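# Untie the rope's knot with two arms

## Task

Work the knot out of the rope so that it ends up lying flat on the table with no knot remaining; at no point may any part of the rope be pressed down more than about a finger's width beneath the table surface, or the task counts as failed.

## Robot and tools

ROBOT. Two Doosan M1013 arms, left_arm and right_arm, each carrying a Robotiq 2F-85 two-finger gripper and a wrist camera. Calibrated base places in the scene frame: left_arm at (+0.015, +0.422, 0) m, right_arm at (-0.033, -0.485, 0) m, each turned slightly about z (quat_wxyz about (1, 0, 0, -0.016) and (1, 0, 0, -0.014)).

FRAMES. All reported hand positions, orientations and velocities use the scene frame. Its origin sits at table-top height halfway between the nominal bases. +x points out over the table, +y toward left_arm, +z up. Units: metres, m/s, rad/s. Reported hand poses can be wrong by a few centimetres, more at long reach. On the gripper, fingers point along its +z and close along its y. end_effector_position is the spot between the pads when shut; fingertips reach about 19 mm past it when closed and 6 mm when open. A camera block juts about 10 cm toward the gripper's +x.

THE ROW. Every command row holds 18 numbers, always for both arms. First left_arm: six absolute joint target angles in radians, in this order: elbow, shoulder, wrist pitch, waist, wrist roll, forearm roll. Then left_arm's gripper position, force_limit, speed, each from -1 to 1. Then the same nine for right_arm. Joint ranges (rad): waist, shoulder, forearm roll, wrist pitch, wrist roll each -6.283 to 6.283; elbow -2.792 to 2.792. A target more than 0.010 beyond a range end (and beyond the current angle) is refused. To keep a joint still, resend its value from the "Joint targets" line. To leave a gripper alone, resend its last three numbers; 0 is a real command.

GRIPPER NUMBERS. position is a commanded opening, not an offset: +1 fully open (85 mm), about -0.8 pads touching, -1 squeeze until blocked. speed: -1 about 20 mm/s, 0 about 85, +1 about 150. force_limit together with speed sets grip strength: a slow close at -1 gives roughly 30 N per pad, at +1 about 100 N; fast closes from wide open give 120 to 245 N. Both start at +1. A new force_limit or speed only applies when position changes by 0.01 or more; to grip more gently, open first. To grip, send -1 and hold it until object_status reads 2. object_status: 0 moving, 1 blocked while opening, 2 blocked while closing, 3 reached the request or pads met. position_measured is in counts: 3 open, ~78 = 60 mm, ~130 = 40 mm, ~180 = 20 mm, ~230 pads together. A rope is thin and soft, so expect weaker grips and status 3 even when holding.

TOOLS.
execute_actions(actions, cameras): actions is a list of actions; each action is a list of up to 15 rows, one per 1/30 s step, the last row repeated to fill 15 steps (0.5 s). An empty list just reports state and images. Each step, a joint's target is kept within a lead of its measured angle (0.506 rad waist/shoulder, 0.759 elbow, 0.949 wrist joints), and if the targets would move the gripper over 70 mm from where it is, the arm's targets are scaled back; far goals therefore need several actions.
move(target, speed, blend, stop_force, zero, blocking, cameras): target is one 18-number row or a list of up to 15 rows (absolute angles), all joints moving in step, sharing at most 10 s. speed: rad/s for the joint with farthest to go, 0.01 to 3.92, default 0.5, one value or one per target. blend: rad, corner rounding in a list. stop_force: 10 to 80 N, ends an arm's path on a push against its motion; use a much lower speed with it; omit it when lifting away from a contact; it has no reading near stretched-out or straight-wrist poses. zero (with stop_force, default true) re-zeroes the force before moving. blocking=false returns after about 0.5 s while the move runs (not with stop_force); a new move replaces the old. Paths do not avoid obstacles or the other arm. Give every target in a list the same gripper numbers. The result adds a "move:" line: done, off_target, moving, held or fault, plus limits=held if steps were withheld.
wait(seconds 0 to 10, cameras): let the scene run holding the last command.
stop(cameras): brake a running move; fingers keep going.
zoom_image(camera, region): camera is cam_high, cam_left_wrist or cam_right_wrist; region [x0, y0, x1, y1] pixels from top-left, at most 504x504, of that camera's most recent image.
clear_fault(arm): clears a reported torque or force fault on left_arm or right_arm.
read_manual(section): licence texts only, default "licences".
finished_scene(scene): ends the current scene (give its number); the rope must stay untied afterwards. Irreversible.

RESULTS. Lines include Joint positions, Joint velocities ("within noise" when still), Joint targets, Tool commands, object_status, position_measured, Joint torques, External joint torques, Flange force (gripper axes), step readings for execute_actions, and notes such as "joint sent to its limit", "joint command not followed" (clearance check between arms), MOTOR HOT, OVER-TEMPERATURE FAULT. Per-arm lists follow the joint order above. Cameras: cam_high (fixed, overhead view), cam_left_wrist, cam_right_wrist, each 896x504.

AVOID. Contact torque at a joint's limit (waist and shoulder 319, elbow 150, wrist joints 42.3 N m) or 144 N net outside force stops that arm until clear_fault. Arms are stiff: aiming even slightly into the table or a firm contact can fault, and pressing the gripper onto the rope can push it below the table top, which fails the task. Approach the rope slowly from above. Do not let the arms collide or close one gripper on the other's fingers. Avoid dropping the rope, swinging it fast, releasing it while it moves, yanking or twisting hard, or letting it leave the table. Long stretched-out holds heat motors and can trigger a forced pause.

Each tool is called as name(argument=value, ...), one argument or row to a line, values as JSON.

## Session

execute_actions(
  actions=[],
)

zoom_image(
  camera="cam_high",
  region=[300, 225, 560, 365],
)

Scene clock: 0.00 s.
left_arm: end_effector_position=(+0.7865, +0.2644, +0.1780) position_measured=3 object_status=3 end_effector_quat_wxyz=(+0.161, +0.868, +0.056, +0.467) | right_arm: end_effector_position=(+0.5460, +0.0139, +0.3748) position_measured=3 object_status=3 end_effector_quat_wxyz=(-0.178, +0.068, +0.975, +0.112)
Joint names: [elbow, shoulder, wrist pitch, waist, wrist roll, forearm roll]
Joint positions: left_arm=[2.144 0.283 0.319 -0.205 -0.46 -3.058] | right_arm=[1.314 0.408 1.598 0.551 0.639 0.386]
Joint velocities: within noise
Joint torques (N m): no reading
External joint torques (N m): no reading
Flange force (N): no reading
Joint targets: left_arm=[2.144 0.283 0.319 -0.205 -0.460 -3.058] | right_arm=[1.314 0.408 1.598 0.551 0.639 0.386]
Tool commands: left_gripper/position=+1.0 left_gripper/force_limit=+1.0 left_gripper/speed=+1.0 right_gripper/position=+1.0 right_gripper/force_limit=+1.0 right_gripper/speed=+1.0
camera_calibration:
cam_left_wrist: T_world_to_cam=[[-0.0255846, -0.942267, 0.333885, 0.220887], [-0.807142, -0.177584, -0.563015, 0.800172], [0.589803, -0.283897, -0.756, -0.122723], [0, 0, 0, 1]] pos_world=[0.723887, 0.315391, 0.283979]
cam_right_wrist: T_world_to_cam=[[0.150622, 0.966867, 0.206108, -0.165973], [0.987002, -0.158893, 0.0240847, -0.529336], [0.0560358, 0.199801, -0.978233, 0.463397], [0, 0, 0, 1]] pos_world=[0.521488, -0.0162211, 0.500267]

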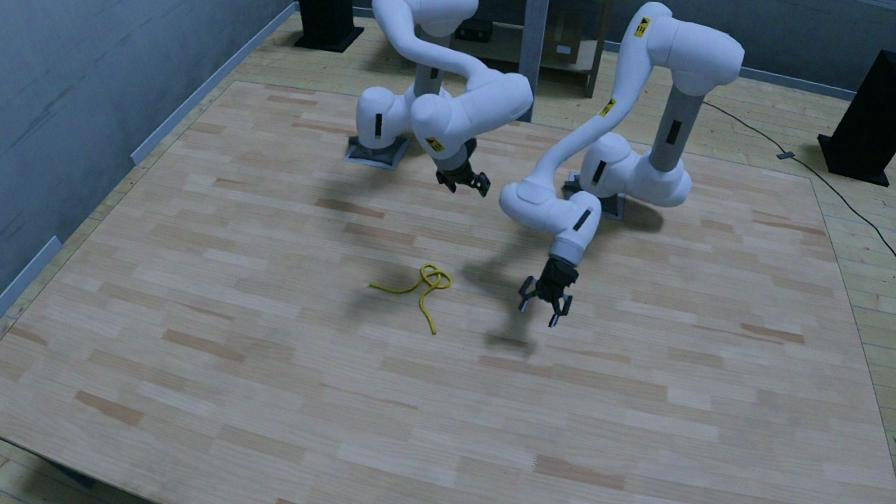

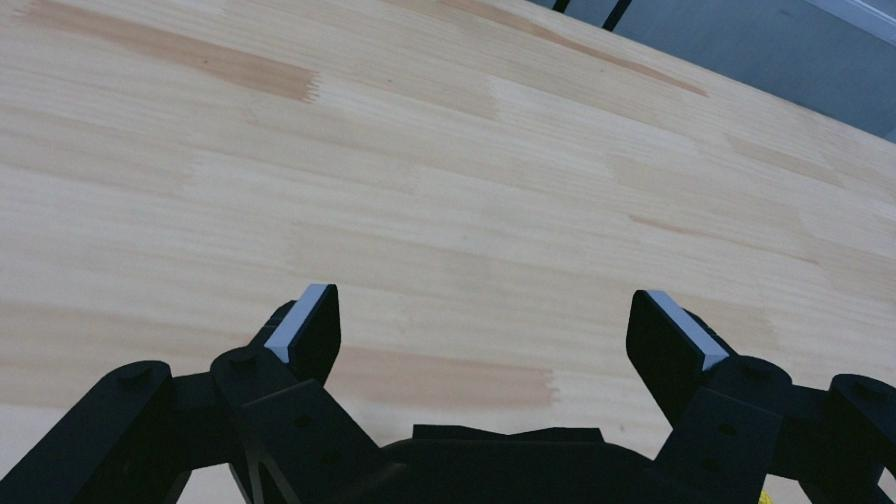

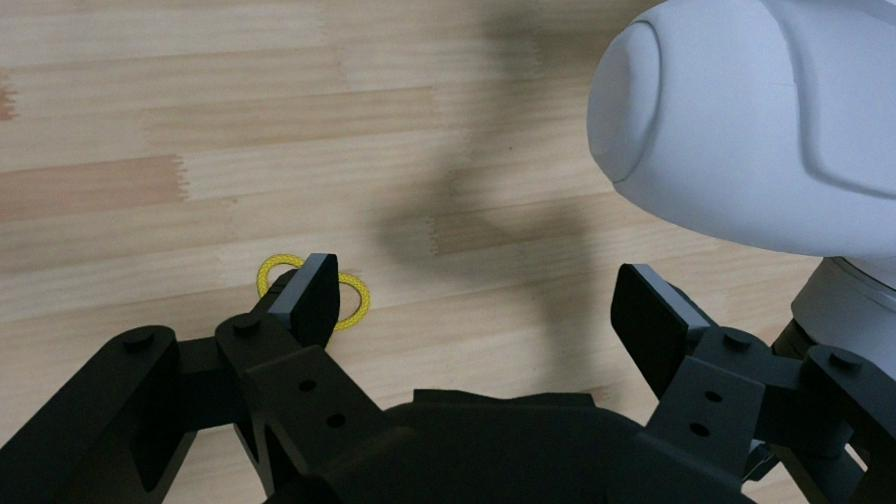

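Scaled by 1.938 from the camera's 896x504 image, which has a finer 1280x720 frame.

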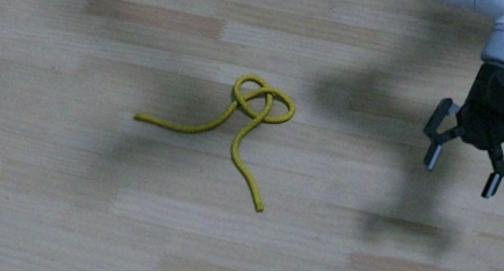

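move(
  target=[2.100,0.004,1.038,-0.039,1.3,0,0,0,0,1.746,0.226,1.169,0.567,0,0,0,0,0],
  cameras=["cam_right_wrist"],
  speed=0.7,
)

zoom_image(
  camera="cam_right_wrist",
  region=[300, 100, 620, 330],
)

Scene clock: 32.27 s.
left_arm: end_effector_position=(+0.4999, +0.4230, +0.2000) position_measured=129 object_status=3 end_effector_quat_wxyz=(+0.000, +0.633, +0.774, +0.000) | right_arm: end_effector_position=(+0.5105, -0.1197, +0.2500) position_measured=129 object_status=3 end_effector_quat_wxyz=(+0.000, -0.266, +0.964, +0.000)
Joint names: [elbow, shoulder, wrist pitch, waist, wrist roll, forearm roll]
Joint positions: left_arm=[2.1 0.004 1.038 -0.039 1.3 0] | right_arm=[1.746 0.226 1.169 0.567 0 0]
Joint velocities: within noise
Joint torques (N m): left_arm=[-37.24 -37.07 -0.1 2.38 -0.16 3.64] | right_arm=[-41.48 -64.47 0.46 -0.36 0.09 3.98]
External joint torques (N m): left_arm=[0.7 0.03 0.12 -2.28 0.16 0.14] | right_arm=[2.52 2.2 -0.4 0.38 -0.09 -0.01]
Flange force (N): left_arm=[-4.0 -2.2 0.6] | right_arm=[1.7 0.4 5.0]
Joint targets: left_arm=[2.100 0.004 1.038 -0.039 1.300 0.000] | right_arm=[1.746 0.226 1.169 0.567 0.000 0.000]
move: done
camera_calibration:
cam_right_wrist: T_world_to_cam=[[-0.535336, 0.844633, 0.00302823, 0.380631], [0.779, 0.492345, 0.388272, -0.419555], [0.326457, 0.210215, -0.92154, 0.219127], [0, 0, 0, 1]] pos_world=[0.459064, -0.160991, 0.363683]
Images, in order (width x height): cam_right_wrist 896x504.

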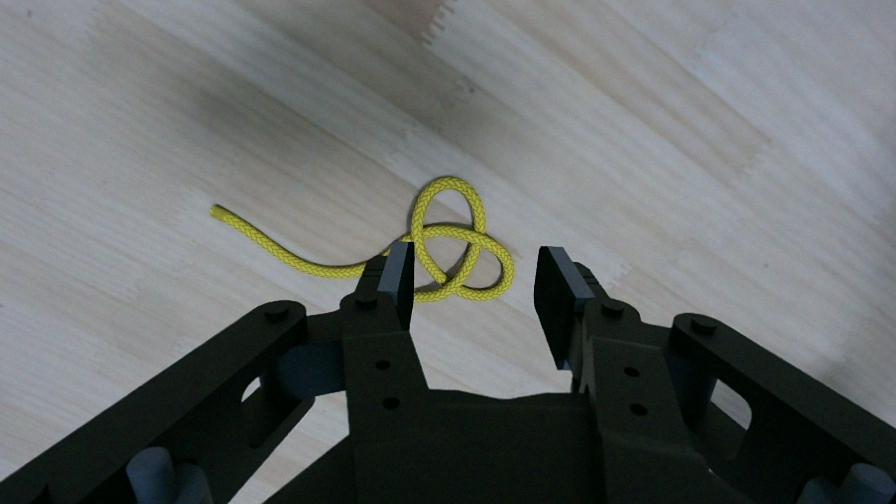

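Scaled by 1.575 from the camera's 896x504 image, which has a finer 1280x720 frame.

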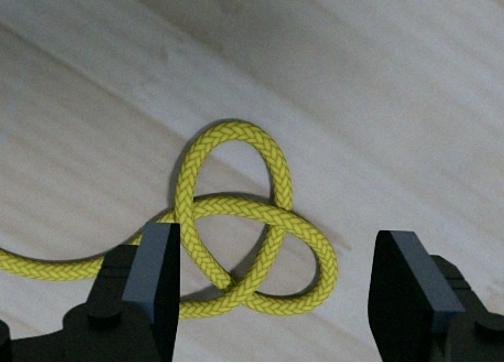

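zoom_image(
  camera="cam_right_wrist",
  region=[395, 165, 535, 315],
)

Scaled by 3.360 from the camera's 896x504 image, which has a finer 1280x720 frame.

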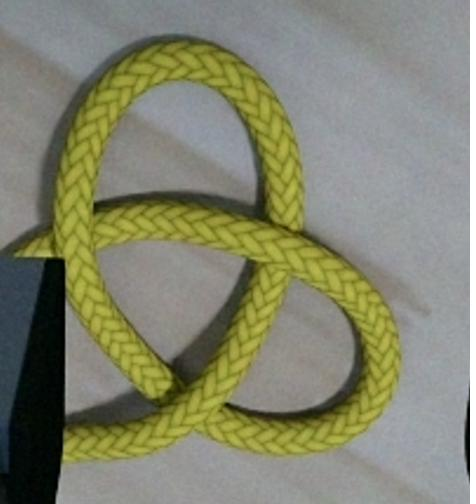

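move(
  target=[2.100,0.004,1.038,-0.039,1.3,0,0,0,0,1.790,0.444,0.908,0.599,-0.179,0,-0.1,0,0],
  cameras=["cam_right_wrist"],
  speed=0.5,
)

zoom_image(
  camera="cam_right_wrist",
  region=[330, 150, 630, 400],
)

Scene clock: 82.57 s.
left_arm: end_effector_position=(+0.4999, +0.4230, +0.2000) position_measured=129 object_status=3 end_effector_quat_wxyz=(+0.000, +0.633, +0.774, +0.000) | right_arm: end_effector_position=(+0.5431, -0.0739, +0.0800) position_measured=141 object_status=3 end_effector_quat_wxyz=(+0.000, -0.366, +0.930, +0.000)
Joint names: [elbow, shoulder, wrist pitch, waist, wrist roll, forearm roll]
Joint positions: left_arm=[2.1 0.004 1.038 -0.039 1.3 0] | right_arm=[1.79 0.444 0.908 0.599 -0.179 0]
Joint velocities: within noise
Joint torques (N m): left_arm=[-37.06 -37.06 -0.19 2.09 -0.16 3.75] | right_arm=[-35.09 -81.41 0.5 -0.18 0.2 3.35]
External joint torques (N m): left_arm=[0.6 0.14 0.21 -2.21 0.16 0.01] | right_arm=[1.83 3.42 -0.44 0.53 -0.2 0.03]
Flange force (N): left_arm=[-3.9 -1.9 0.4] | right_arm=[-0.4 0.4 5.4]
Joint targets: left_arm=[2.100 0.004 1.038 -0.039 1.300 0.000] | right_arm=[1.790 0.444 0.908 0.599 -0.179 0.000]
move: done
camera_calibration:
cam_right_wrist: T_world_to_cam=[[-0.700345, 0.713798, 0.0031942, 0.439834], [0.658918, 0.644766, 0.387433, -0.324905], [0.274489, 0.273441, -0.921892, 0.0749688], [0, 0, 0, 1]] pos_world=[0.501543, -0.124965, 0.193587]
Images, in order (width x height): cam_right_wrist 896x504.

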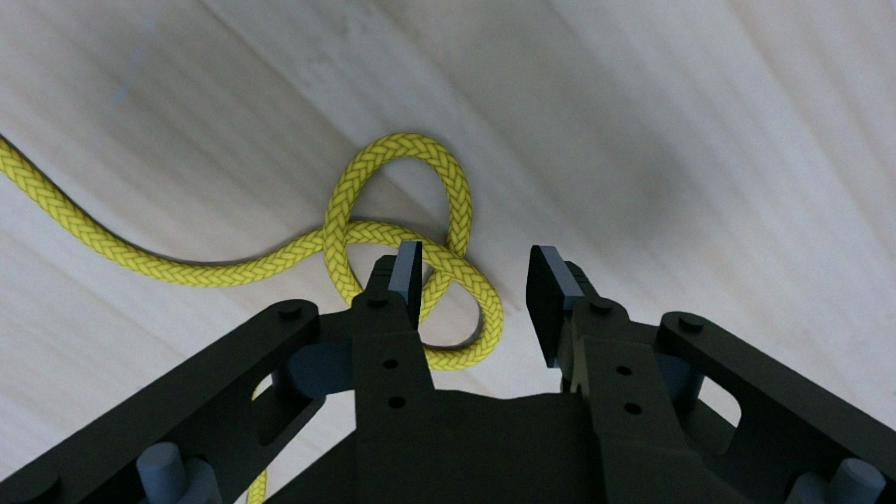

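Scaled by 1.680 from the camera's 896x504 image, which has a finer 1280x720 frame.

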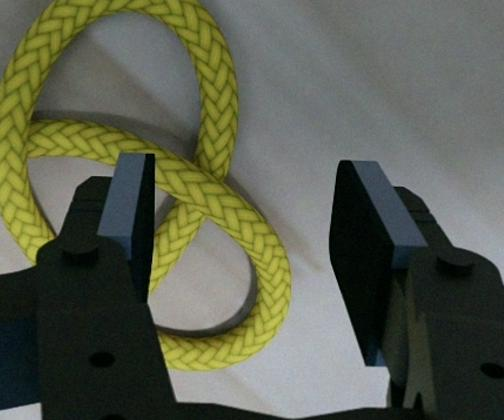

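move(
  target=[2.100,0.004,1.038,-0.039,1.3,0,0,0,0,1.832,0.495,0.814,0.597,-0.179,0,-0.1,0,0],
  cameras=[],
  speed=0.12,
  stop_force=15,
)

move(
  target=[2.100,0.004,1.038,-0.039,1.3,0,0,0,0,1.832,0.495,0.814,0.597,-0.179,0,-1,-0.7,-0.8],
  cameras=["cam_right_wrist"],
)

Scene clock: 117.13 s.
left_arm: end_effector_position=(+0.4999, +0.4230, +0.2000) position_measured=129 object_status=3 end_effector_quat_wxyz=(+0.000, +0.633, +0.774, +0.000) | right_arm: end_effector_position=(+0.5394, -0.0779, +0.0261) position_measured=141 object_status=3 end_effector_quat_wxyz=(+0.000, -0.366, +0.931, +0.000)
Joint names: [elbow, shoulder, wrist pitch, waist, wrist roll, forearm roll]
Joint positions: left_arm=[2.1 0.004 1.038 -0.039 1.3 0] | right_arm=[1.832 0.495 0.814 0.597 -0.179 0]
Joint velocities: within noise
Joint torques (N m): left_arm=[-37.06 -37.35 -0.12 2.35 -0.22 3.75] | right_arm=[-32.86 -82.71 0.4 -0.12 0.11 3.11]
External joint torques (N m): left_arm=[0.54 0.54 0.13 -2.46 0.22 0.02] | right_arm=[2.08 2.58 -0.33 0.04 -0.11 0.01]
Flange force (N): left_arm=[-4.5 -1.3 0.8] | right_arm=[1.5 0.1 4.5]
Joint targets: left_arm=[2.100 0.004 1.038 -0.039 1.300 0.000] | right_arm=[1.832 0.495 0.814 0.597 -0.179 0.000]
move: done
No camera images: "cameras" was empty.

Scene clock: 118.20 s.
left_arm: end_effector_position=(+0.4999, +0.4230, +0.2000) position_measured=129 object_status=3 end_effector_quat_wxyz=(+0.000, +0.633, +0.774, +0.000) | right_arm: end_effector_position=(+0.5394, -0.0779, +0.0261) position_measured=209 object_status=2 end_effector_quat_wxyz=(+0.000, -0.366, +0.931, +0.000)
Joint names: [elbow, shoulder, wrist pitch, waist, wrist roll, forearm roll]
Joint positions: left_arm=[2.1 0.004 1.038 -0.039 1.3 0] | right_arm=[1.832 0.495 0.814 0.597 -0.179 0]
Joint velocities: within noise
Joint torques (N m): left_arm=[-37.26 -36.93 -0.22 2.38 -0.23 3.76] | right_arm=[-31.47 -79.76 0.16 -0.76 0.08 2.95]
External joint torques (N m): left_arm=[0.74 -0.01 0.23 -2.35 0.23 0.01] | right_arm=[0.76 -0.45 -0.08 0.76 -0.08 0.17]
Flange force (N): left_arm=[-4.0 -2.4 0.3] | right_arm=[2.0 1.2 0.0]
Joint targets: left_arm=[2.100 0.004 1.038 -0.039 1.300 0.000] | right_arm=[1.832 0.495 0.814 0.597 -0.179 0.000]
move: done
camera_calibration:
cam_right_wrist: T_world_to_cam=[[-0.698956, 0.715159, 0.00294807, 0.439642], [0.659846, 0.643295, 0.388298, -0.299649], [0.275798, 0.273348, -0.921529, 0.0267227], [0, 0, 0, 1]] pos_world=[0.497642, -0.128956, 0.139683]
Images, in order (width x height): cam_right_wrist 896x504.

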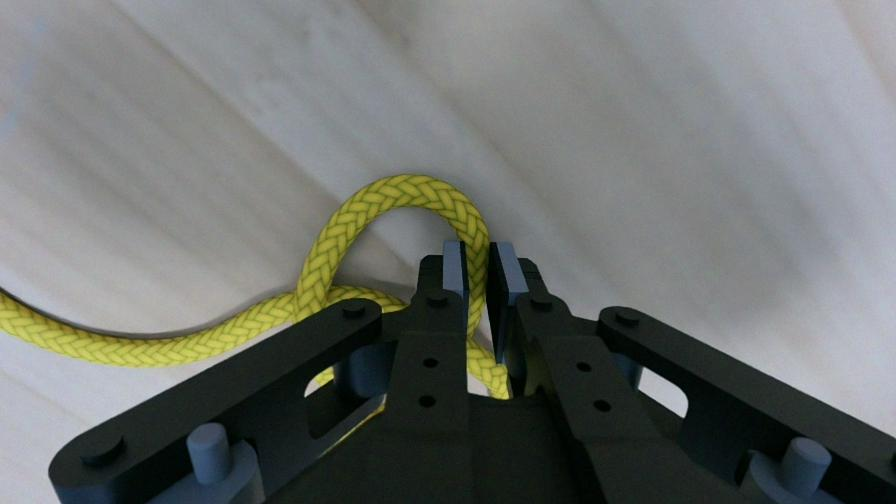

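Pull.

move(
  target=[2.100,0.004,1.038,-0.039,1.3,0,0,0,0,1.968,0.361,0.813,0.572,-0.179,0,-1,-0.7,-0.8],
  cameras=["cam_high"],
  speed=0.08,
)

zoom_image(
  camera="cam_high",
  region=[360, 240, 470, 340],
)

Scene clock: 129.73 s.
left_arm: end_effector_position=(+0.4999, +0.4230, +0.2000) position_measured=129 object_status=3 end_effector_quat_wxyz=(+0.000, +0.633, +0.774, +0.000) | right_arm: end_effector_position=(+0.4840, -0.1320, +0.0598) position_measured=209 object_status=2 end_effector_quat_wxyz=(+0.000, -0.354, +0.935, +0.000)
Joint names: [elbow, shoulder, wrist pitch, waist, wrist roll, forearm roll]
Joint positions: left_arm=[2.1 0.004 1.038 -0.039 1.3 0] | right_arm=[1.968 0.361 0.813 0.572 -0.179 0]
Joint velocities: within noise
Joint torques (N m): left_arm=[-37.06 -37.27 -0.2 2 -0.19 3.71] | right_arm=[-32.87 -69.05 0.46 -0.36 0.1 3.08]
External joint torques (N m): left_arm=[0.59 0.34 0.22 -1.99 0.19 0.07] | right_arm=[2.17 1.69 -0.4 0.68 -0.1 0.04]
Flange force (N): left_arm=[-3.5 -1.4 0.5] | right_arm=[2.2 1.2 4.1]
Joint targets: left_arm=[2.100 0.004 1.038 -0.039 1.300 0.000] | right_arm=[1.968 0.361 0.813 0.572 -0.179 0.000]
move: done
Images, in order (width x height): cam_high 896x504.

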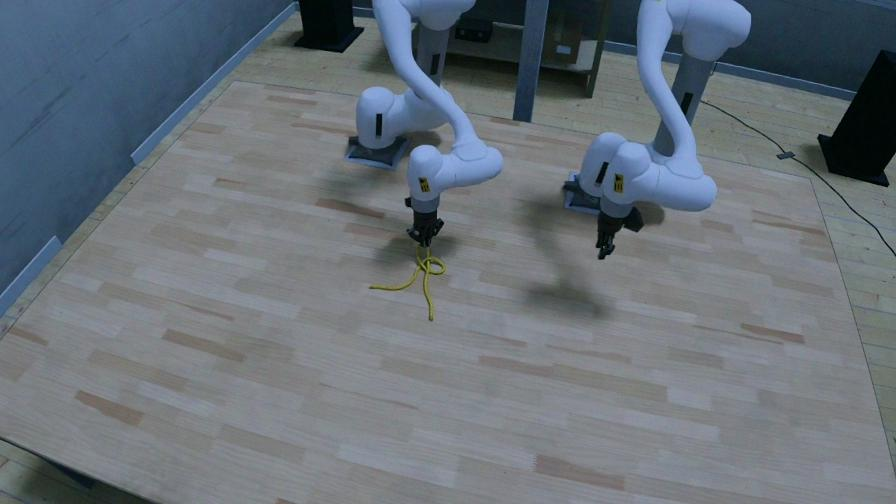

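Scaled by 4.582 from the camera's 896x504 image, which has a finer 1280x720 frame.

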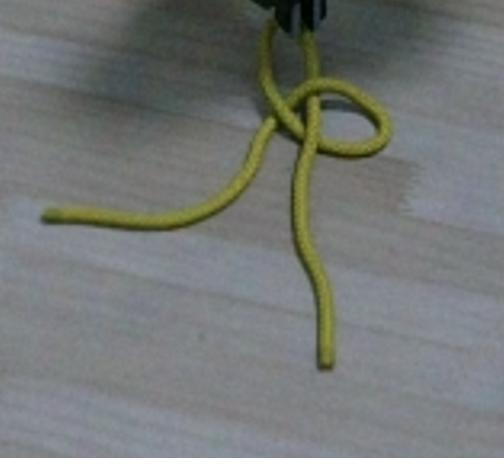

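move(
  target=[
    [2.100,0.004,1.038,-0.039,1.3,0,0,0,0,1.986,0.4005,0.755,0.572,-0.179,0,-1,-0.7,-0.8],
    [2.100,0.004,1.038,-0.039,1.3,0,0,0,0,1.986,0.4005,0.755,0.572,-0.179,0,-0.1,-0.7,-0.5],
    [2.100,0.004,1.038,-0.039,1.3,0,0,0,0,1.901,0.264,0.977,0.572,-0.179,0,-0.1,-0.7,-0.5],
  ],
  cameras=["cam_right_wrist"],
  speed=0.2,
)

Scene clock: 159.50 s.
left_arm: end_effector_position=(+0.4999, +0.4230, +0.2000) position_measured=129 object_status=3 end_effector_quat_wxyz=(+0.000, +0.633, +0.774, +0.000) | right_arm: end_effector_position=(+0.4840, -0.1319, +0.1496) position_measured=141 object_status=3 end_effector_quat_wxyz=(+0.000, -0.354, +0.935, +0.000)
Joint names: [elbow, shoulder, wrist pitch, waist, wrist roll, forearm roll]
Joint positions: left_arm=[2.1 0.004 1.038 -0.039 1.3 0] | right_arm=[1.901 0.264 0.977 0.572 -0.179 0]
Joint velocities: within noise
Joint torques (N m): left_arm=[-37.3 -37.25 -0.18 2.35 -0.2 3.74] | right_arm=[-37.21 -64.43 0.53 -0.35 0.09 3.52]
External joint torques (N m): left_arm=[0.79 0.44 0.2 -2.58 0.2 0.03] | right_arm=[2.24 2.52 -0.46 0.33 -0.09 0.03]
Flange force (N): left_arm=[-4.6 -1.9 0.9] | right_arm=[0.9 0.5 5.2]
Joint targets: left_arm=[2.100 0.004 1.038 -0.039 1.300 0.000] | right_arm=[1.901 0.264 0.977 0.572 -0.179 0.000]
move: done
camera_calibration:
cam_right_wrist: T_world_to_cam=[[-0.680884, 0.732384, 0.00319868, 0.432694], [0.676059, 0.626828, 0.387338, -0.286091], [0.281675, 0.265894, -0.921932, 0.166886], [0, 0, 0, 1]] pos_world=[0.441021, -0.181942, 0.263287]
Images, in order (width x height): cam_right_wrist 896x504.

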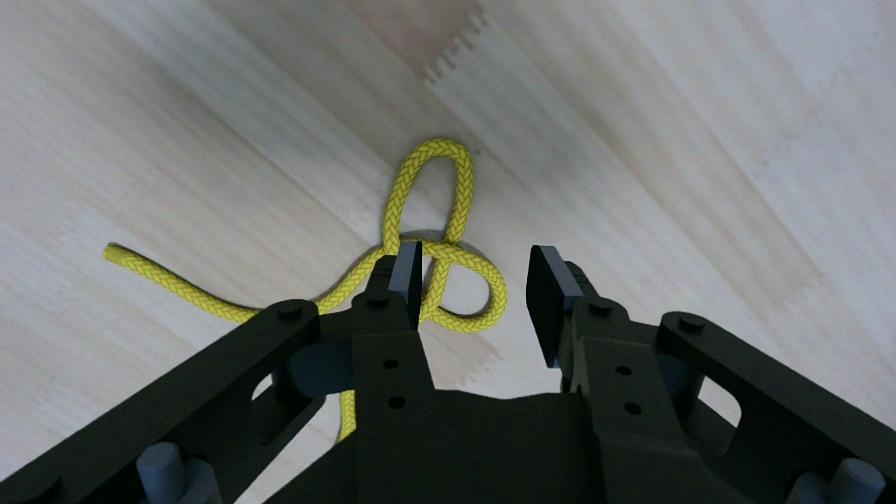

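move(
  target=[2.100,0.004,1.038,-0.039,1.3,0,0,0,0,1.952,0.4245,0.765,0.577,0.06,0,-0.1,-0.7,-0.5],
  cameras=["cam_right_wrist"],
  speed=0.12,
  stop_force=15,
)

Scene clock: 180.57 s.
left_arm: end_effector_position=(+0.4999, +0.4230, +0.2000) position_measured=129 object_status=3 end_effector_quat_wxyz=(+0.000, +0.633, +0.774, +0.000) | right_arm: end_effector_position=(+0.4973, -0.1201, +0.0259) position_measured=141 object_status=3 end_effector_quat_wxyz=(+0.000, -0.242, +0.970, +0.000)
Joint names: [elbow, shoulder, wrist pitch, waist, wrist roll, forearm roll]
Joint positions: left_arm=[2.1 0.004 1.038 -0.039 1.3 0] | right_arm=[1.952 0.424 0.765 0.577 0.06 0]
Joint velocities: within noise
Joint torques (N m): left_arm=[-37.33 -37.09 -0.19 2.12 -0.25 3.71] | right_arm=[-31.3 -74.5 0.46 -0.45 0.07 2.96]
External joint torques (N m): left_arm=[0.74 0.05 0.2 -2.14 0.25 0.07] | right_arm=[2.07 2.54 -0.39 0.27 -0.07 0.02]
Flange force (N): left_arm=[-3.5 -2.1 0.5] | right_arm=[1.4 0.1 4.9]
Joint targets: left_arm=[2.100 0.004 1.038 -0.039 1.300 0.000] | right_arm=[1.952 0.424 0.765 0.577 0.060 0.000]
move: done
camera_calibration:
cam_right_wrist: T_world_to_cam=[[-0.492462, 0.870329, 0.00311037, 0.35633], [0.802789, 0.452859, 0.387878, -0.338545], [0.336173, 0.193512, -0.921706, 0.0100675], [0, 0, 0, 1]] pos_world=[0.443875, -0.15876, 0.139485]
Images, in order (width x height): cam_right_wrist 896x504.

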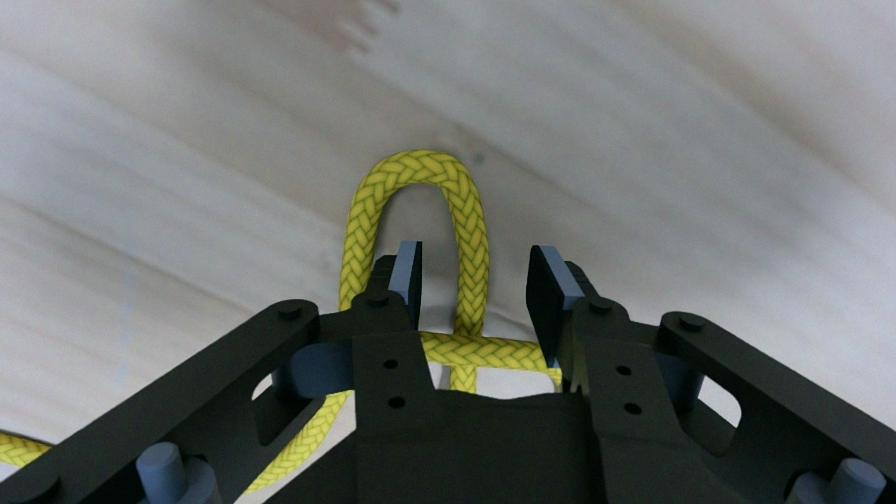

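move(
  target=[
    [2.100,0.004,1.038,-0.039,1.3,0,0,0,0,1.952,0.4245,0.765,0.577,0.06,0,-1,-0.7,-0.8],
    [2.100,0.004,1.038,-0.039,1.3,0,0,0,0,2.100,0.271,0.77,0.601,0.06,0,-1,-0.7,-0.8],
  ],
  cameras=["cam_high"],
  speed=0.1,
)

zoom_image(
  camera="cam_high",
  region=[360, 230, 470, 330],
)

Scene clock: 191.73 s.
left_arm: end_effector_position=(+0.4999, +0.4230, +0.2000) position_measured=129 object_status=3 end_effector_quat_wxyz=(+0.000, +0.633, +0.774, +0.000) | right_arm: end_effector_position=(+0.4154, -0.1547, +0.0604) position_measured=209 object_status=2 end_effector_quat_wxyz=(+0.000, -0.254, +0.967, +0.000)
Joint names: [elbow, shoulder, wrist pitch, waist, wrist roll, forearm roll]
Joint positions: left_arm=[2.1 0.004 1.038 -0.039 1.3 0] | right_arm=[2.1 0.271 0.77 0.601 0.06 0]
Joint velocities: within noise
Joint torques (N m): left_arm=[-37.08 -37.62 -0.21 1.79 -0.2 3.73] | right_arm=[-31.81 -59.47 0.47 -0.52 0.08 3]
External joint torques (N m): left_arm=[0.47 0.6 0.22 -1.82 0.2 0.06] | right_arm=[2.33 2.36 -0.41 0.55 -0.08 0]
Flange force (N): left_arm=[-3.3 -0.7 0.6] | right_arm=[1.5 0.7 5.5]
Joint targets: left_arm=[2.100 0.004 1.038 -0.039 1.300 0.000] | right_arm=[2.100 0.271 0.770 0.601 0.060 0.000]
move: done
Images, in order (width x height): cam_high 896x504.

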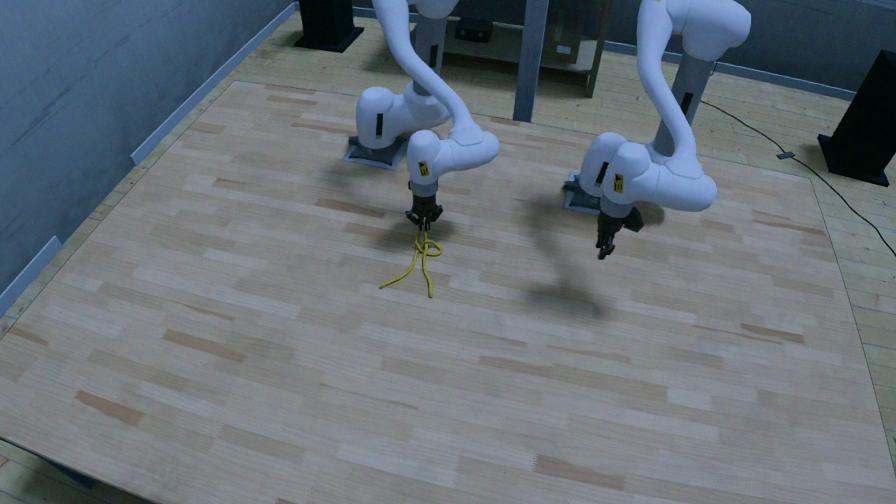

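Scaled by 4.582 from the camera's 896x504 image, which has a finer 1280x720 frame.

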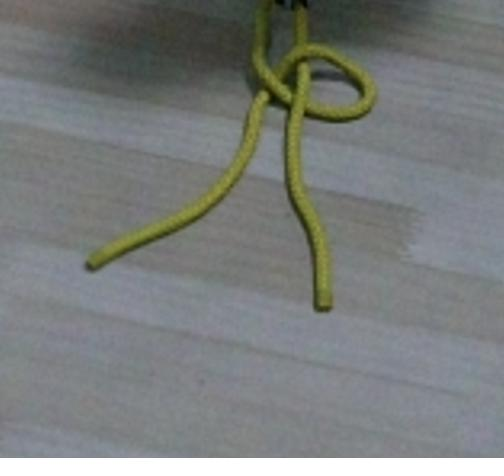

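move(
  target=[1.567,0.565,1.009,-0.827,2.564,0,0,0,0,2.100,0.271,0.77,0.601,0.06,0,-1,-0.7,-0.8],
  cameras=["cam_left_wrist"],
  speed=0.4,
)

Scene clock: 258.17 s.
left_arm: end_effector_position=(+0.5676, -0.1643, +0.0903) position_measured=129 object_status=3 end_effector_quat_wxyz=(+0.000, +0.990, -0.140, +0.000) | right_arm: end_effector_position=(+0.4153, -0.1547, +0.0604) position_measured=209 object_status=2 end_effector_quat_wxyz=(+0.000, -0.254, +0.967, +0.000)
Joint names: [elbow, shoulder, wrist pitch, waist, wrist roll, forearm roll]
Joint positions: left_arm=[1.567 0.565 1.009 -0.827 2.564 0] | right_arm=[2.1 0.271 0.77 0.601 0.06 0]
Joint velocities: within noise
Joint torques (N m): left_arm=[-36.69 -92.41 -0.25 3.15 -0.37 3.71] | right_arm=[-31.52 -59.57 0.46 -0.24 0.08 2.96]
External joint torques (N m): left_arm=[0.76 0.56 0.18 -2.97 0.37 -0.02] | right_arm=[2.05 2.21 -0.39 0.19 -0.08 0.04]
Flange force (N): left_arm=[-2.5 2.3 0.7] | right_arm=[1.2 0.0 5.1]
Joint targets: left_arm=[1.567 0.565 1.009 -0.827 2.564 0.000] | right_arm=[2.100 0.271 0.770 0.601 0.060 0.000]
move: done
camera_calibration:
cam_left_wrist: T_world_to_cam=[[-0.260562, -0.965232, -0.0208363, 0.00227423], [-0.909846, 0.238277, 0.339712, 0.543177], [-0.322936, 0.107474, -0.940299, 0.417334], [0, 0, 0, 1]] pos_world=[0.629572, -0.172084, 0.207942]
Images, in order (width x height): cam_left_wrist 896x504.

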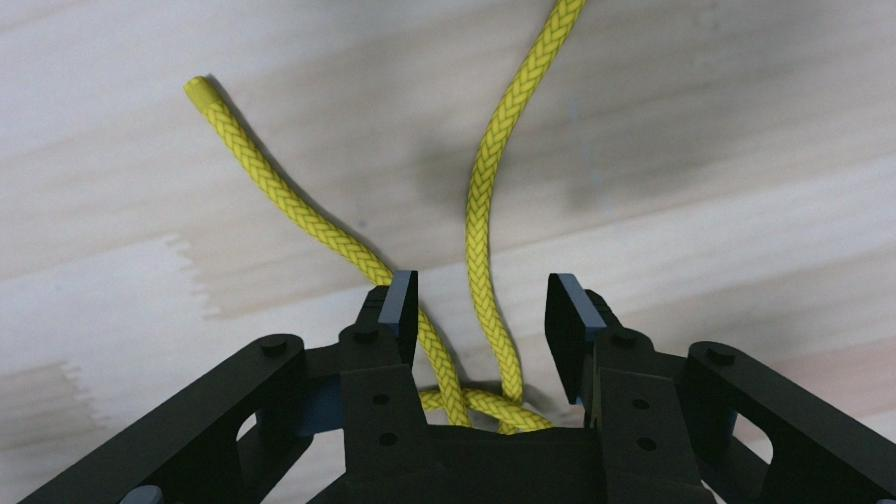

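move(
  target=[2.100,0.271,0.77,0.601,0.06,0,-1,-0.7,-0.8,1.603,0.624,0.914,-0.827,2.564,0,-0.1,0,0],
  speed=0.12,
  cameras=["cam_left_wrist"],
)

Scene clock: 312.40 s.
left_arm: end_effector_position=(+0.7020, +0.3357, +0.0796) position_measured=231 object_status=3 end_effector_quat_wxyz=(+0.000, +0.697, +0.717, +0.000) | right_arm: end_effector_position=(+0.6473, -0.5249, +0.0518) position_measured=141 object_status=3 end_effector_quat_wxyz=(+0.000, +0.631, +0.776, +0.000)
Joint names: [elbow, shoulder, wrist pitch, waist, wrist roll, forearm roll]
Joint positions: left_arm=[1.822 0.424 0.895 -0.144 1.367 0] | right_arm=[1.862 0.44 0.839 -0.082 1.257 0]
Joint velocities: within noise
Joint torques (N m): left_arm=[-33.82 -76.98 -0.22 1.26 -0.22 3.38] | right_arm=[-33.64 -78.53 0.37 0 -0.11 3.24]
External joint torques (N m): left_arm=[0.76 1.02 0.23 -1.08 0.22 0.04] | right_arm=[2.05 2.61 -0.35 0.06 0.11 0.03]
Flange force (N): left_arm=[-1.2 -0.3 1.2] | right_arm=[0.6 -1.1 4.7]
Joint targets: left_arm=[1.822 0.424 0.895 -0.144 1.367 0.000] | right_arm=[1.862 0.440 0.839 -0.082 1.257 0.000]
move: off_target (left_arm, right_arm; path cut at 10 s); left_arm: the wrist roll is farthest, 1.307 rad from its target; right_arm: the wrist roll is farthest, 1.307 rad from its target
camera_calibration:
cam_left_wrist: T_world_to_cam=[[0.998775, 0.045001, -0.020558, -0.703562], [0.0493133, -0.939021, 0.340304, 0.271764], [-0.00399032, -0.340901, -0.940091, 0.323574], [0, 0, 0, 1]] pos_world=[0.69059, 0.39716, 0.197243]
Images, in order (width x height): cam_left_wrist 896x504.

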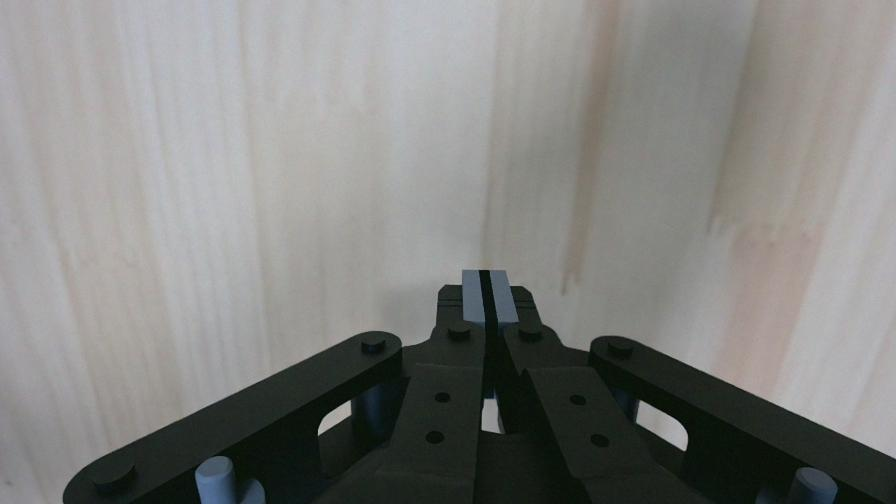

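execute_actions(
  actions=[],
  cameras=["cam_high"],
)

zoom_image(
  camera="cam_high",
  region=[300, 170, 540, 330],
)

Scene clock: 320.30 s.
left_arm: end_effector_position=(+0.7020, +0.3357, +0.0796) position_measured=231 object_status=3 end_effector_quat_wxyz=(+0.000, +0.697, +0.717, +0.000) | right_arm: end_effector_position=(+0.6473, -0.5250, +0.0518) position_measured=141 object_status=3 end_effector_quat_wxyz=(+0.000, +0.631, +0.776, +0.000)
Joint names: [elbow, shoulder, wrist pitch, waist, wrist roll, forearm roll]
Joint positions: left_arm=[1.822 0.424 0.895 -0.144 1.367 0] | right_arm=[1.862 0.44 0.839 -0.082 1.257 0]
Joint velocities: within noise
Joint torques (N m): left_arm=[-33.6 -77.22 -0.22 2.2 -0.21 3.35] | right_arm=[-33.56 -78.58 0.37 -0.38 0.1 3.24]
External joint torques (N m): left_arm=[0.51 1.19 0.23 -2.21 0.21 0.07] | right_arm=[2.02 2.77 -0.35 0.33 -0.1 0.02]
Flange force (N): left_arm=[-2.9 0.1 1.2] | right_arm=[0.6 -0.8 4.9]
Joint targets: left_arm=[1.822 0.424 0.895 -0.144 1.367 0.000] | right_arm=[1.862 0.440 0.839 -0.082 1.257 0.000]
Tool commands: left_gripper/position=-1.0 left_gripper/force_limit=-0.7 left_gripper/speed=-0.8 right_gripper/position=-0.1 right_gripper/force_limit=+0.0 right_gripper/speed=+0.0
Images, in order (width x height): cam_high 896x504.

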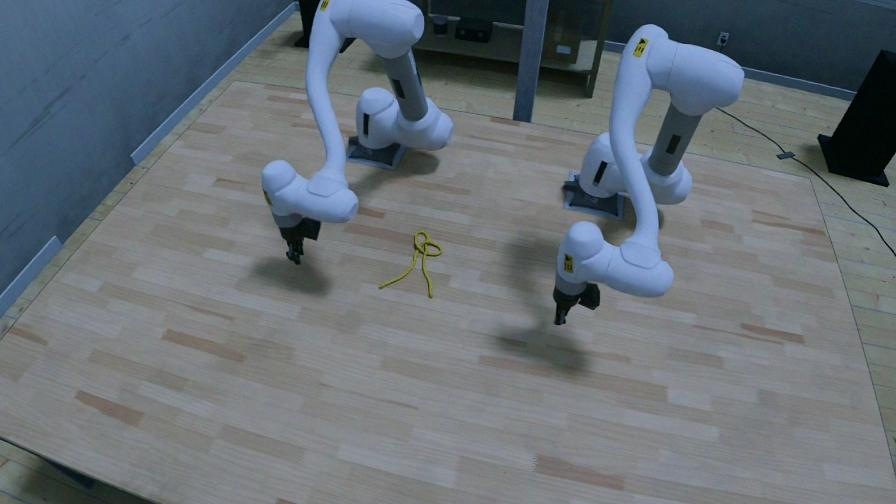

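Scaled by 2.100 from the camera's 896x504 image, which has a finer 1280x720 frame.

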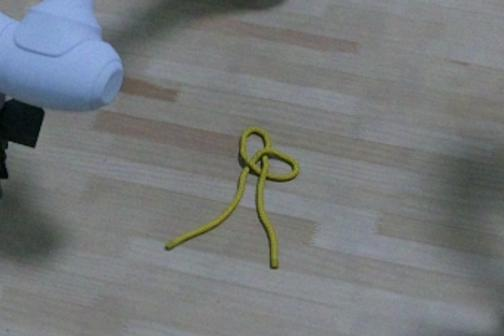

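zoom_image(
  camera="cam_high",
  region=[370, 220, 460, 310],
)

Scaled by 5.600 from the camera's 896x504 image, which has a finer 1280x720 frame.

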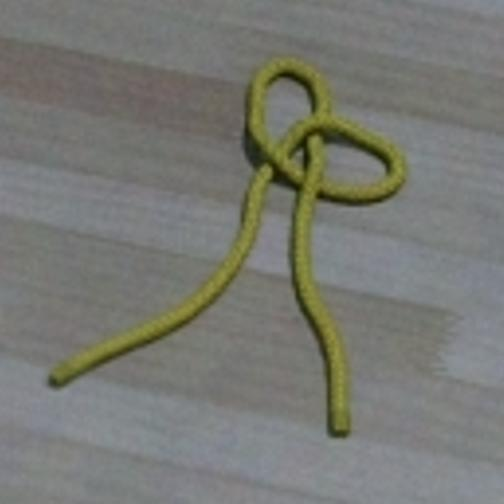

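move(
  target=[1.567,0.565,1.009,-0.827,2.564,0,-0.1,0,0,2.056,0.196,0.89,0.601,0.06,0,-0.2,-0.7,0],
  speed=0.6,
  cameras=["cam_left_wrist","cam_right_wrist"],
)

zoom_image(
  camera="cam_right_wrist",
  region=[240, 0, 690, 500],
)

Scene clock: 378.00 s.
left_arm: end_effector_position=(+0.5676, -0.1643, +0.0903) position_measured=141 object_status=3 end_effector_quat_wxyz=(+0.000, +0.990, -0.140, +0.000) | right_arm: end_effector_position=(+0.4148, -0.1551, +0.1202) position_measured=154 object_status=3 end_effector_quat_wxyz=(+0.000, -0.254, +0.967, +0.000)
Joint names: [elbow, shoulder, wrist pitch, waist, wrist roll, forearm roll]
Joint positions: left_arm=[1.567 0.565 1.009 -0.827 2.564 0] | right_arm=[2.056 0.196 0.89 0.601 0.06 0]
Joint velocities: within noise
Joint torques (N m): left_arm=[-36.82 -92.63 -0.24 5.07 -0.24 3.7] | right_arm=[-35.08 -54.68 0.37 -0.76 -0.16 3.32]
External joint torques (N m): left_arm=[0.86 0.87 0.17 -4.86 0.24 -0.01] | right_arm=[2.26 1.67 -0.3 0.7 0.16 0.03]
Flange force (N): left_arm=[-3.7 4.5 1.1] | right_arm=[1.9 1.3 4.4]
Joint targets: left_arm=[1.567 0.565 1.009 -0.827 2.564 0.000] | right_arm=[2.056 0.196 0.890 0.601 0.060 0.000]
move: done
camera_calibration:
cam_left_wrist: T_world_to_cam=[[-0.260562, -0.965232, -0.0208363, 0.00227423], [-0.909846, 0.238277, 0.339712, 0.543177], [-0.322936, 0.107474, -0.940299, 0.417334], [0, 0, 0, 1]] pos_world=[0.629572, -0.172084, 0.207942]
cam_right_wrist: T_world_to_cam=[[-0.513072, 0.85834, 0.0030702, 0.352553], [0.79195, 0.472002, 0.387337, -0.285543], [0.331017, 0.201163, -0.921933, 0.134899], [0, 0, 0, 1]] pos_world=[0.362367, -0.19497, 0.233887]
Images, in order (width x height): cam_left_wrist 896x504, cam_right_wrist 896x504.

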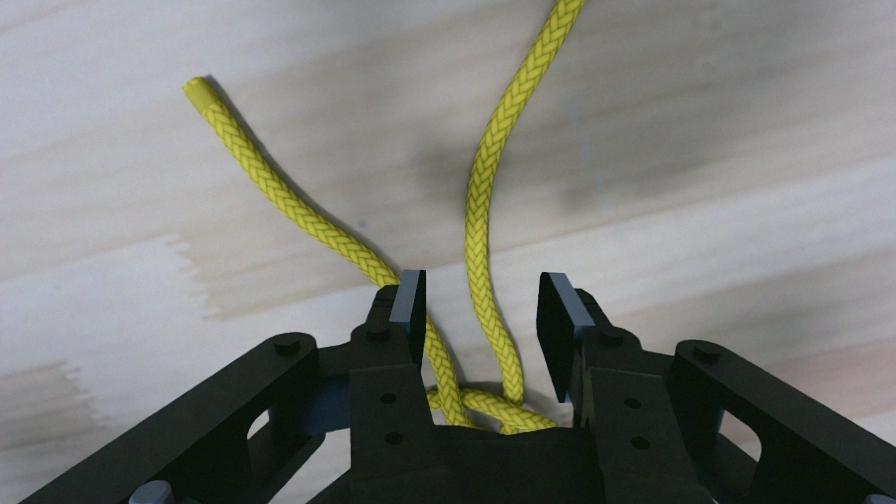

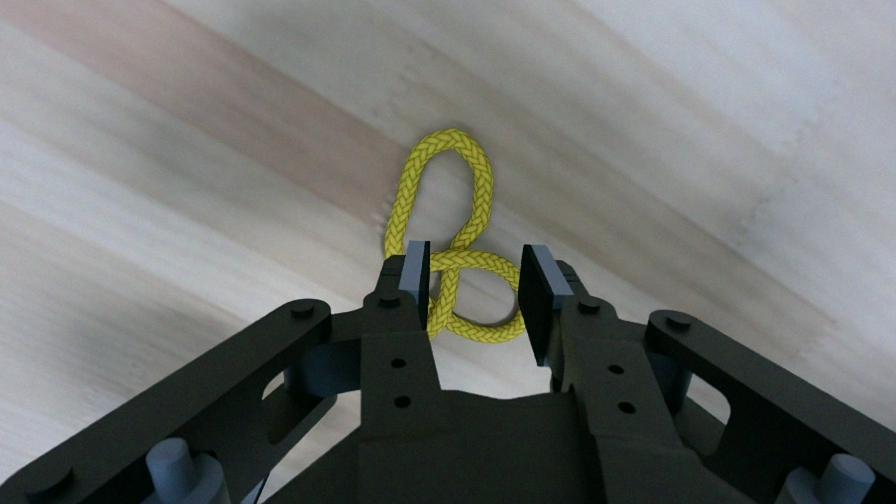

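Scaled by 1.008 from the camera's 896x504 image, which has a finer 1280x720 frame.

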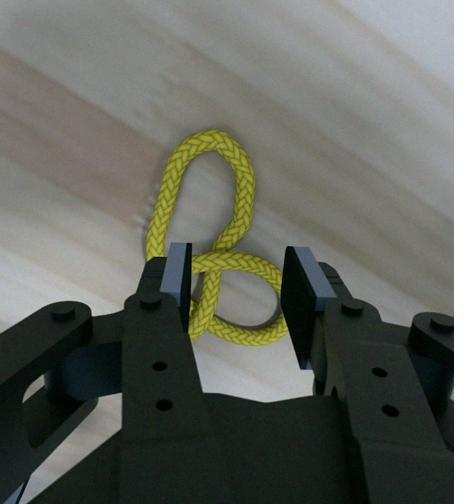

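move(
  target=[1.567,0.565,1.009,-0.827,2.564,0,-0.1,0,0,2.042,0.207,0.892,0.625,0.06,0,-0.2,-0.7,0],
  cameras=[],
)

move(
  target=[1.603,0.624,0.914,-0.827,2.564,0,-0.1,0,0,2.107,0.328,0.707,0.625,0.06,0,-0.2,-0.7,0],
  speed=0.12,
  stop_force=15,
  cameras=["cam_left_wrist","cam_right_wrist"],
)

Scene clock: 412.40 s.
left_arm: end_effector_position=(+0.5676, -0.1644, +0.0903) position_measured=141 object_status=3 end_effector_quat_wxyz=(+0.000, +0.990, -0.140, +0.000) | right_arm: end_effector_position=(+0.4133, -0.1400, +0.1202) position_measured=154 object_status=3 end_effector_quat_wxyz=(+0.000, -0.265, +0.964, +0.000)
Joint names: [elbow, shoulder, wrist pitch, waist, wrist roll, forearm roll]
Joint positions: left_arm=[1.567 0.565 1.009 -0.827 2.564 0] | right_arm=[2.042 0.207 0.892 0.625 0.06 0]
Joint velocities: within noise
Joint torques (N m): left_arm=[-36.64 -93.03 -0.22 2.19 -0.19 3.64] | right_arm=[-35.14 -56.47 0.43 -1.44 0.08 3.33]
External joint torques (N m): left_arm=[0.74 1.47 0.15 -1.8 0.19 0.05] | right_arm=[2.19 2.1 -0.37 1.24 -0.08 0.02]
Flange force (N): left_arm=[-0.7 1.9 1.5] | right_arm=[1.3 1.9 4.9]
Joint targets: left_arm=[1.567 0.565 1.009 -0.827 2.564 0.000] | right_arm=[2.042 0.207 0.892 0.625 0.060 0.000]
move: done
No camera images: "cameras" was empty.

Scene clock: 414.80 s.
left_arm: end_effector_position=(+0.5676, -0.1643, +0.0262) position_measured=141 object_status=3 end_effector_quat_wxyz=(+0.000, +0.990, -0.140, +0.000) | right_arm: end_effector_position=(+0.4130, -0.1401, +0.0259) position_measured=154 object_status=3 end_effector_quat_wxyz=(+0.000, -0.266, +0.964, +0.000)
Joint names: [elbow, shoulder, wrist pitch, waist, wrist roll, forearm roll]
Joint positions: left_arm=[1.603 0.624 0.914 -0.827 2.564 0] | right_arm=[2.107 0.328 0.707 0.625 0.06 0]
Joint velocities: within noise
Joint torques (N m): left_arm=[-34.22 -95.94 -0.3 2.37 -0.23 3.38] | right_arm=[-29.49 -63.24 0.42 -0.56 0.1 2.75]
External joint torques (N m): left_arm=[0.56 1.53 0.23 -2.88 0.23 0.06] | right_arm=[2.08 2.38 -0.35 0.56 -0.1 0.05]
Flange force (N): left_arm=[-1.0 3.2 1.4] | right_arm=[1.3 0.7 5.2]
Joint targets: left_arm=[1.603 0.624 0.914 -0.827 2.564 0.000] | right_arm=[2.107 0.328 0.707 0.625 0.060 0.000]
move: done
camera_calibration:
cam_left_wrist: T_world_to_cam=[[-0.260762, -0.96518, -0.0207639, 0.00103955], [-0.909789, 0.238489, 0.339716, 0.564828], [-0.322935, 0.107476, -0.940299, 0.357122], [0, 0, 0, 1]] pos_world=[0.629472, -0.172084, 0.143942]
cam_right_wrist: T_world_to_cam=[[-0.533636, 0.845708, 0.00309443, 0.345823], [0.780335, 0.490969, 0.387334, -0.247203], [0.326052, 0.20911, -0.921934, 0.0487098], [0, 0, 0, 1]] pos_world=[0.361563, -0.181282, 0.139587]
Images, in order (width x height): cam_left_wrist 896x504, cam_right_wrist 896x504.

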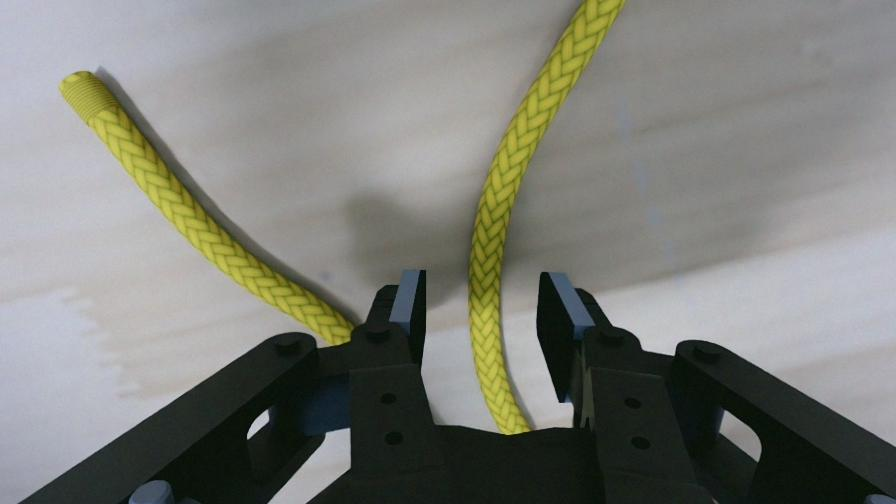

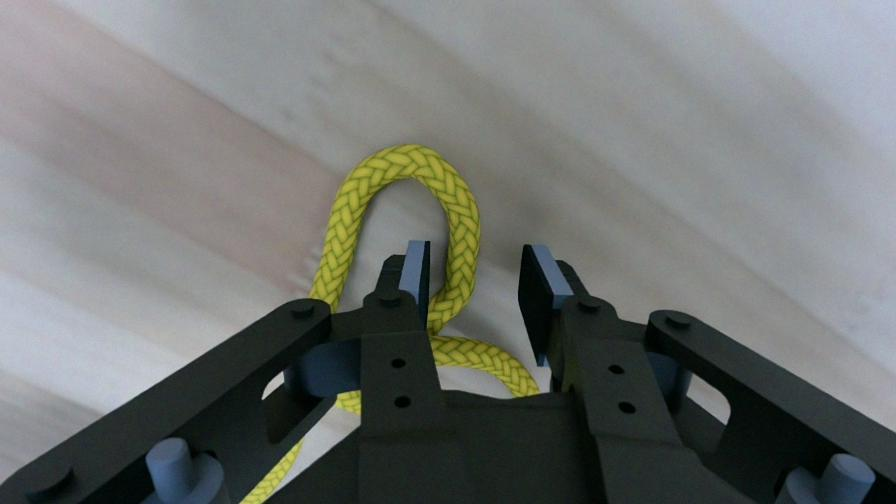

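Good. Close both.

execute_actions(
  actions=[
    [[1.603,0.624,0.914,-0.827,2.564,0,-1,-0.7,-0.8,2.107,0.328,0.707,0.625,0.06,0,-1,-0.7,-0.8]],
    [[1.603,0.624,0.914,-0.827,2.564,0,-1,-0.7,-0.8,2.107,0.328,0.707,0.625,0.06,0,-1,-0.7,-0.8]],
    [[1.603,0.624,0.914,-0.827,2.564,0,-1,-0.7,-0.8,2.107,0.328,0.707,0.625,0.06,0,-1,-0.7,-0.8]],
  ],
  cameras=[],
)

Scene clock: 433.30 s.
left_arm: end_effector_position=(+0.5676, -0.1643, +0.0262) position_measured=213 object_status=2 end_effector_quat_wxyz=(+0.000, +0.990, -0.140, +0.000) | right_arm: end_effector_position=(+0.4130, -0.1401, +0.0259) position_measured=209 object_status=2 end_effector_quat_wxyz=(+0.000, -0.266, +0.964, +0.000)
Joint names: [elbow, shoulder, wrist pitch, waist, wrist roll, forearm roll]
Joint positions: left_arm=[1.603 0.624 0.914 -0.827 2.564 0] | right_arm=[2.107 0.328 0.707 0.625 0.06 0]
Joint velocities: within noise
Joint torques (N m): left_arm=[-34.17 -95.65 -0.32 2.03 -0.25 3.39] | right_arm=[-28.77 -61.94 0.4 -0.15 0.08 2.77]
External joint torques (N m): left_arm=[0.53 1.2 0.26 -2.01 0.25 0.06] | right_arm=[1.31 1.03 -0.33 0.06 -0.08 0.03]
External joint torques at the end of the 1st action: left_arm=[0.35 1.26 0.24 -2.47 0.26 -0.01] | right_arm=[1.98 2.32 -0.4 0.29 -0.1 0.07]
External joint torques at the end of the 2nd action: left_arm=[0.5 1.48 0.17 -1.87 0.17 0.08] | right_arm=[1.35 0.91 -0.32 -0.01 -0.1 0.04]
Flange force (N): left_arm=[-0.7 2.1 1.1] | right_arm=[1.4 -0.2 2.8]
Flange force at the end of the 1st action (N): left_arm=[-0.6 2.8 1.1] | right_arm=[1.2 0.2 5.2]
Flange force at the end of the 2nd action (N): left_arm=[-0.4 2.2 1.4] | right_arm=[1.6 -0.4 2.7]
Joint targets: left_arm=[1.603 0.624 0.914 -0.827 2.564 0.000] | right_arm=[2.107 0.328 0.707 0.625 0.060 0.000]
Step readings (joint positions of left_arm | right_arm; steps 1 to 15: 1st action; 16 to 30: 2nd action; 31 to 45: 3rd action):
0: [1.603 0.624 0.914 -0.827 2.564 0.000] | [2.107 0.328 0.707 0.625 0.060 0.000]
1: [1.603 0.624 0.914 -0.827 2.564 0.000] | [2.107 0.328 0.707 0.625 0.060 0.000]
2: [1.603 0.624 0.914 -0.827 2.564 0.000] | [2.107 0.328 0.707 0.625 0.060 0.000]
4: [1.603 0.624 0.914 -0.827 2.564 0.000] | [2.107 0.328 0.707 0.625 0.060 0.000]
8: [1.603 0.624 0.914 -0.827 2.564 0.000] | [2.107 0.328 0.707 0.625 0.060 0.000]
15: [1.603 0.624 0.914 -0.827 2.564 0.000] | [2.107 0.328 0.707 0.625 0.060 0.000]
16: [1.603 0.624 0.914 -0.827 2.564 0.000] | [2.107 0.328 0.707 0.625 0.060 0.000]
17: [1.603 0.624 0.914 -0.827 2.564 0.000] | [2.107 0.328 0.707 0.625 0.060 0.000]
19: [1.603 0.624 0.914 -0.827 2.564 0.000] | [2.107 0.328 0.707 0.625 0.060 0.000]
23: [1.603 0.624 0.914 -0.827 2.564 0.000] | [2.107 0.328 0.707 0.625 0.060 0.000]
30: [1.603 0.624 0.914 -0.827 2.564 0.000] | [2.107 0.328 0.707 0.625 0.060 0.000]
31: [1.603 0.624 0.914 -0.827 2.564 0.000] | [2.107 0.328 0.707 0.625 0.060 0.000]
32: [1.603 0.624 0.914 -0.827 2.564 0.000] | [2.107 0.328 0.707 0.625 0.060 0.000]
34: [1.603 0.624 0.914 -0.827 2.564 0.000] | [2.107 0.328 0.707 0.625 0.060 0.000]
38: [1.603 0.624 0.914 -0.827 2.564 0.000] | [2.107 0.328 0.707 0.625 0.060 0.000]
45: [1.603 0.624 0.914 -0.827 2.564 0.000] | [2.107 0.328 0.707 0.625 0.060 0.000]
No camera images: "cameras" was empty.


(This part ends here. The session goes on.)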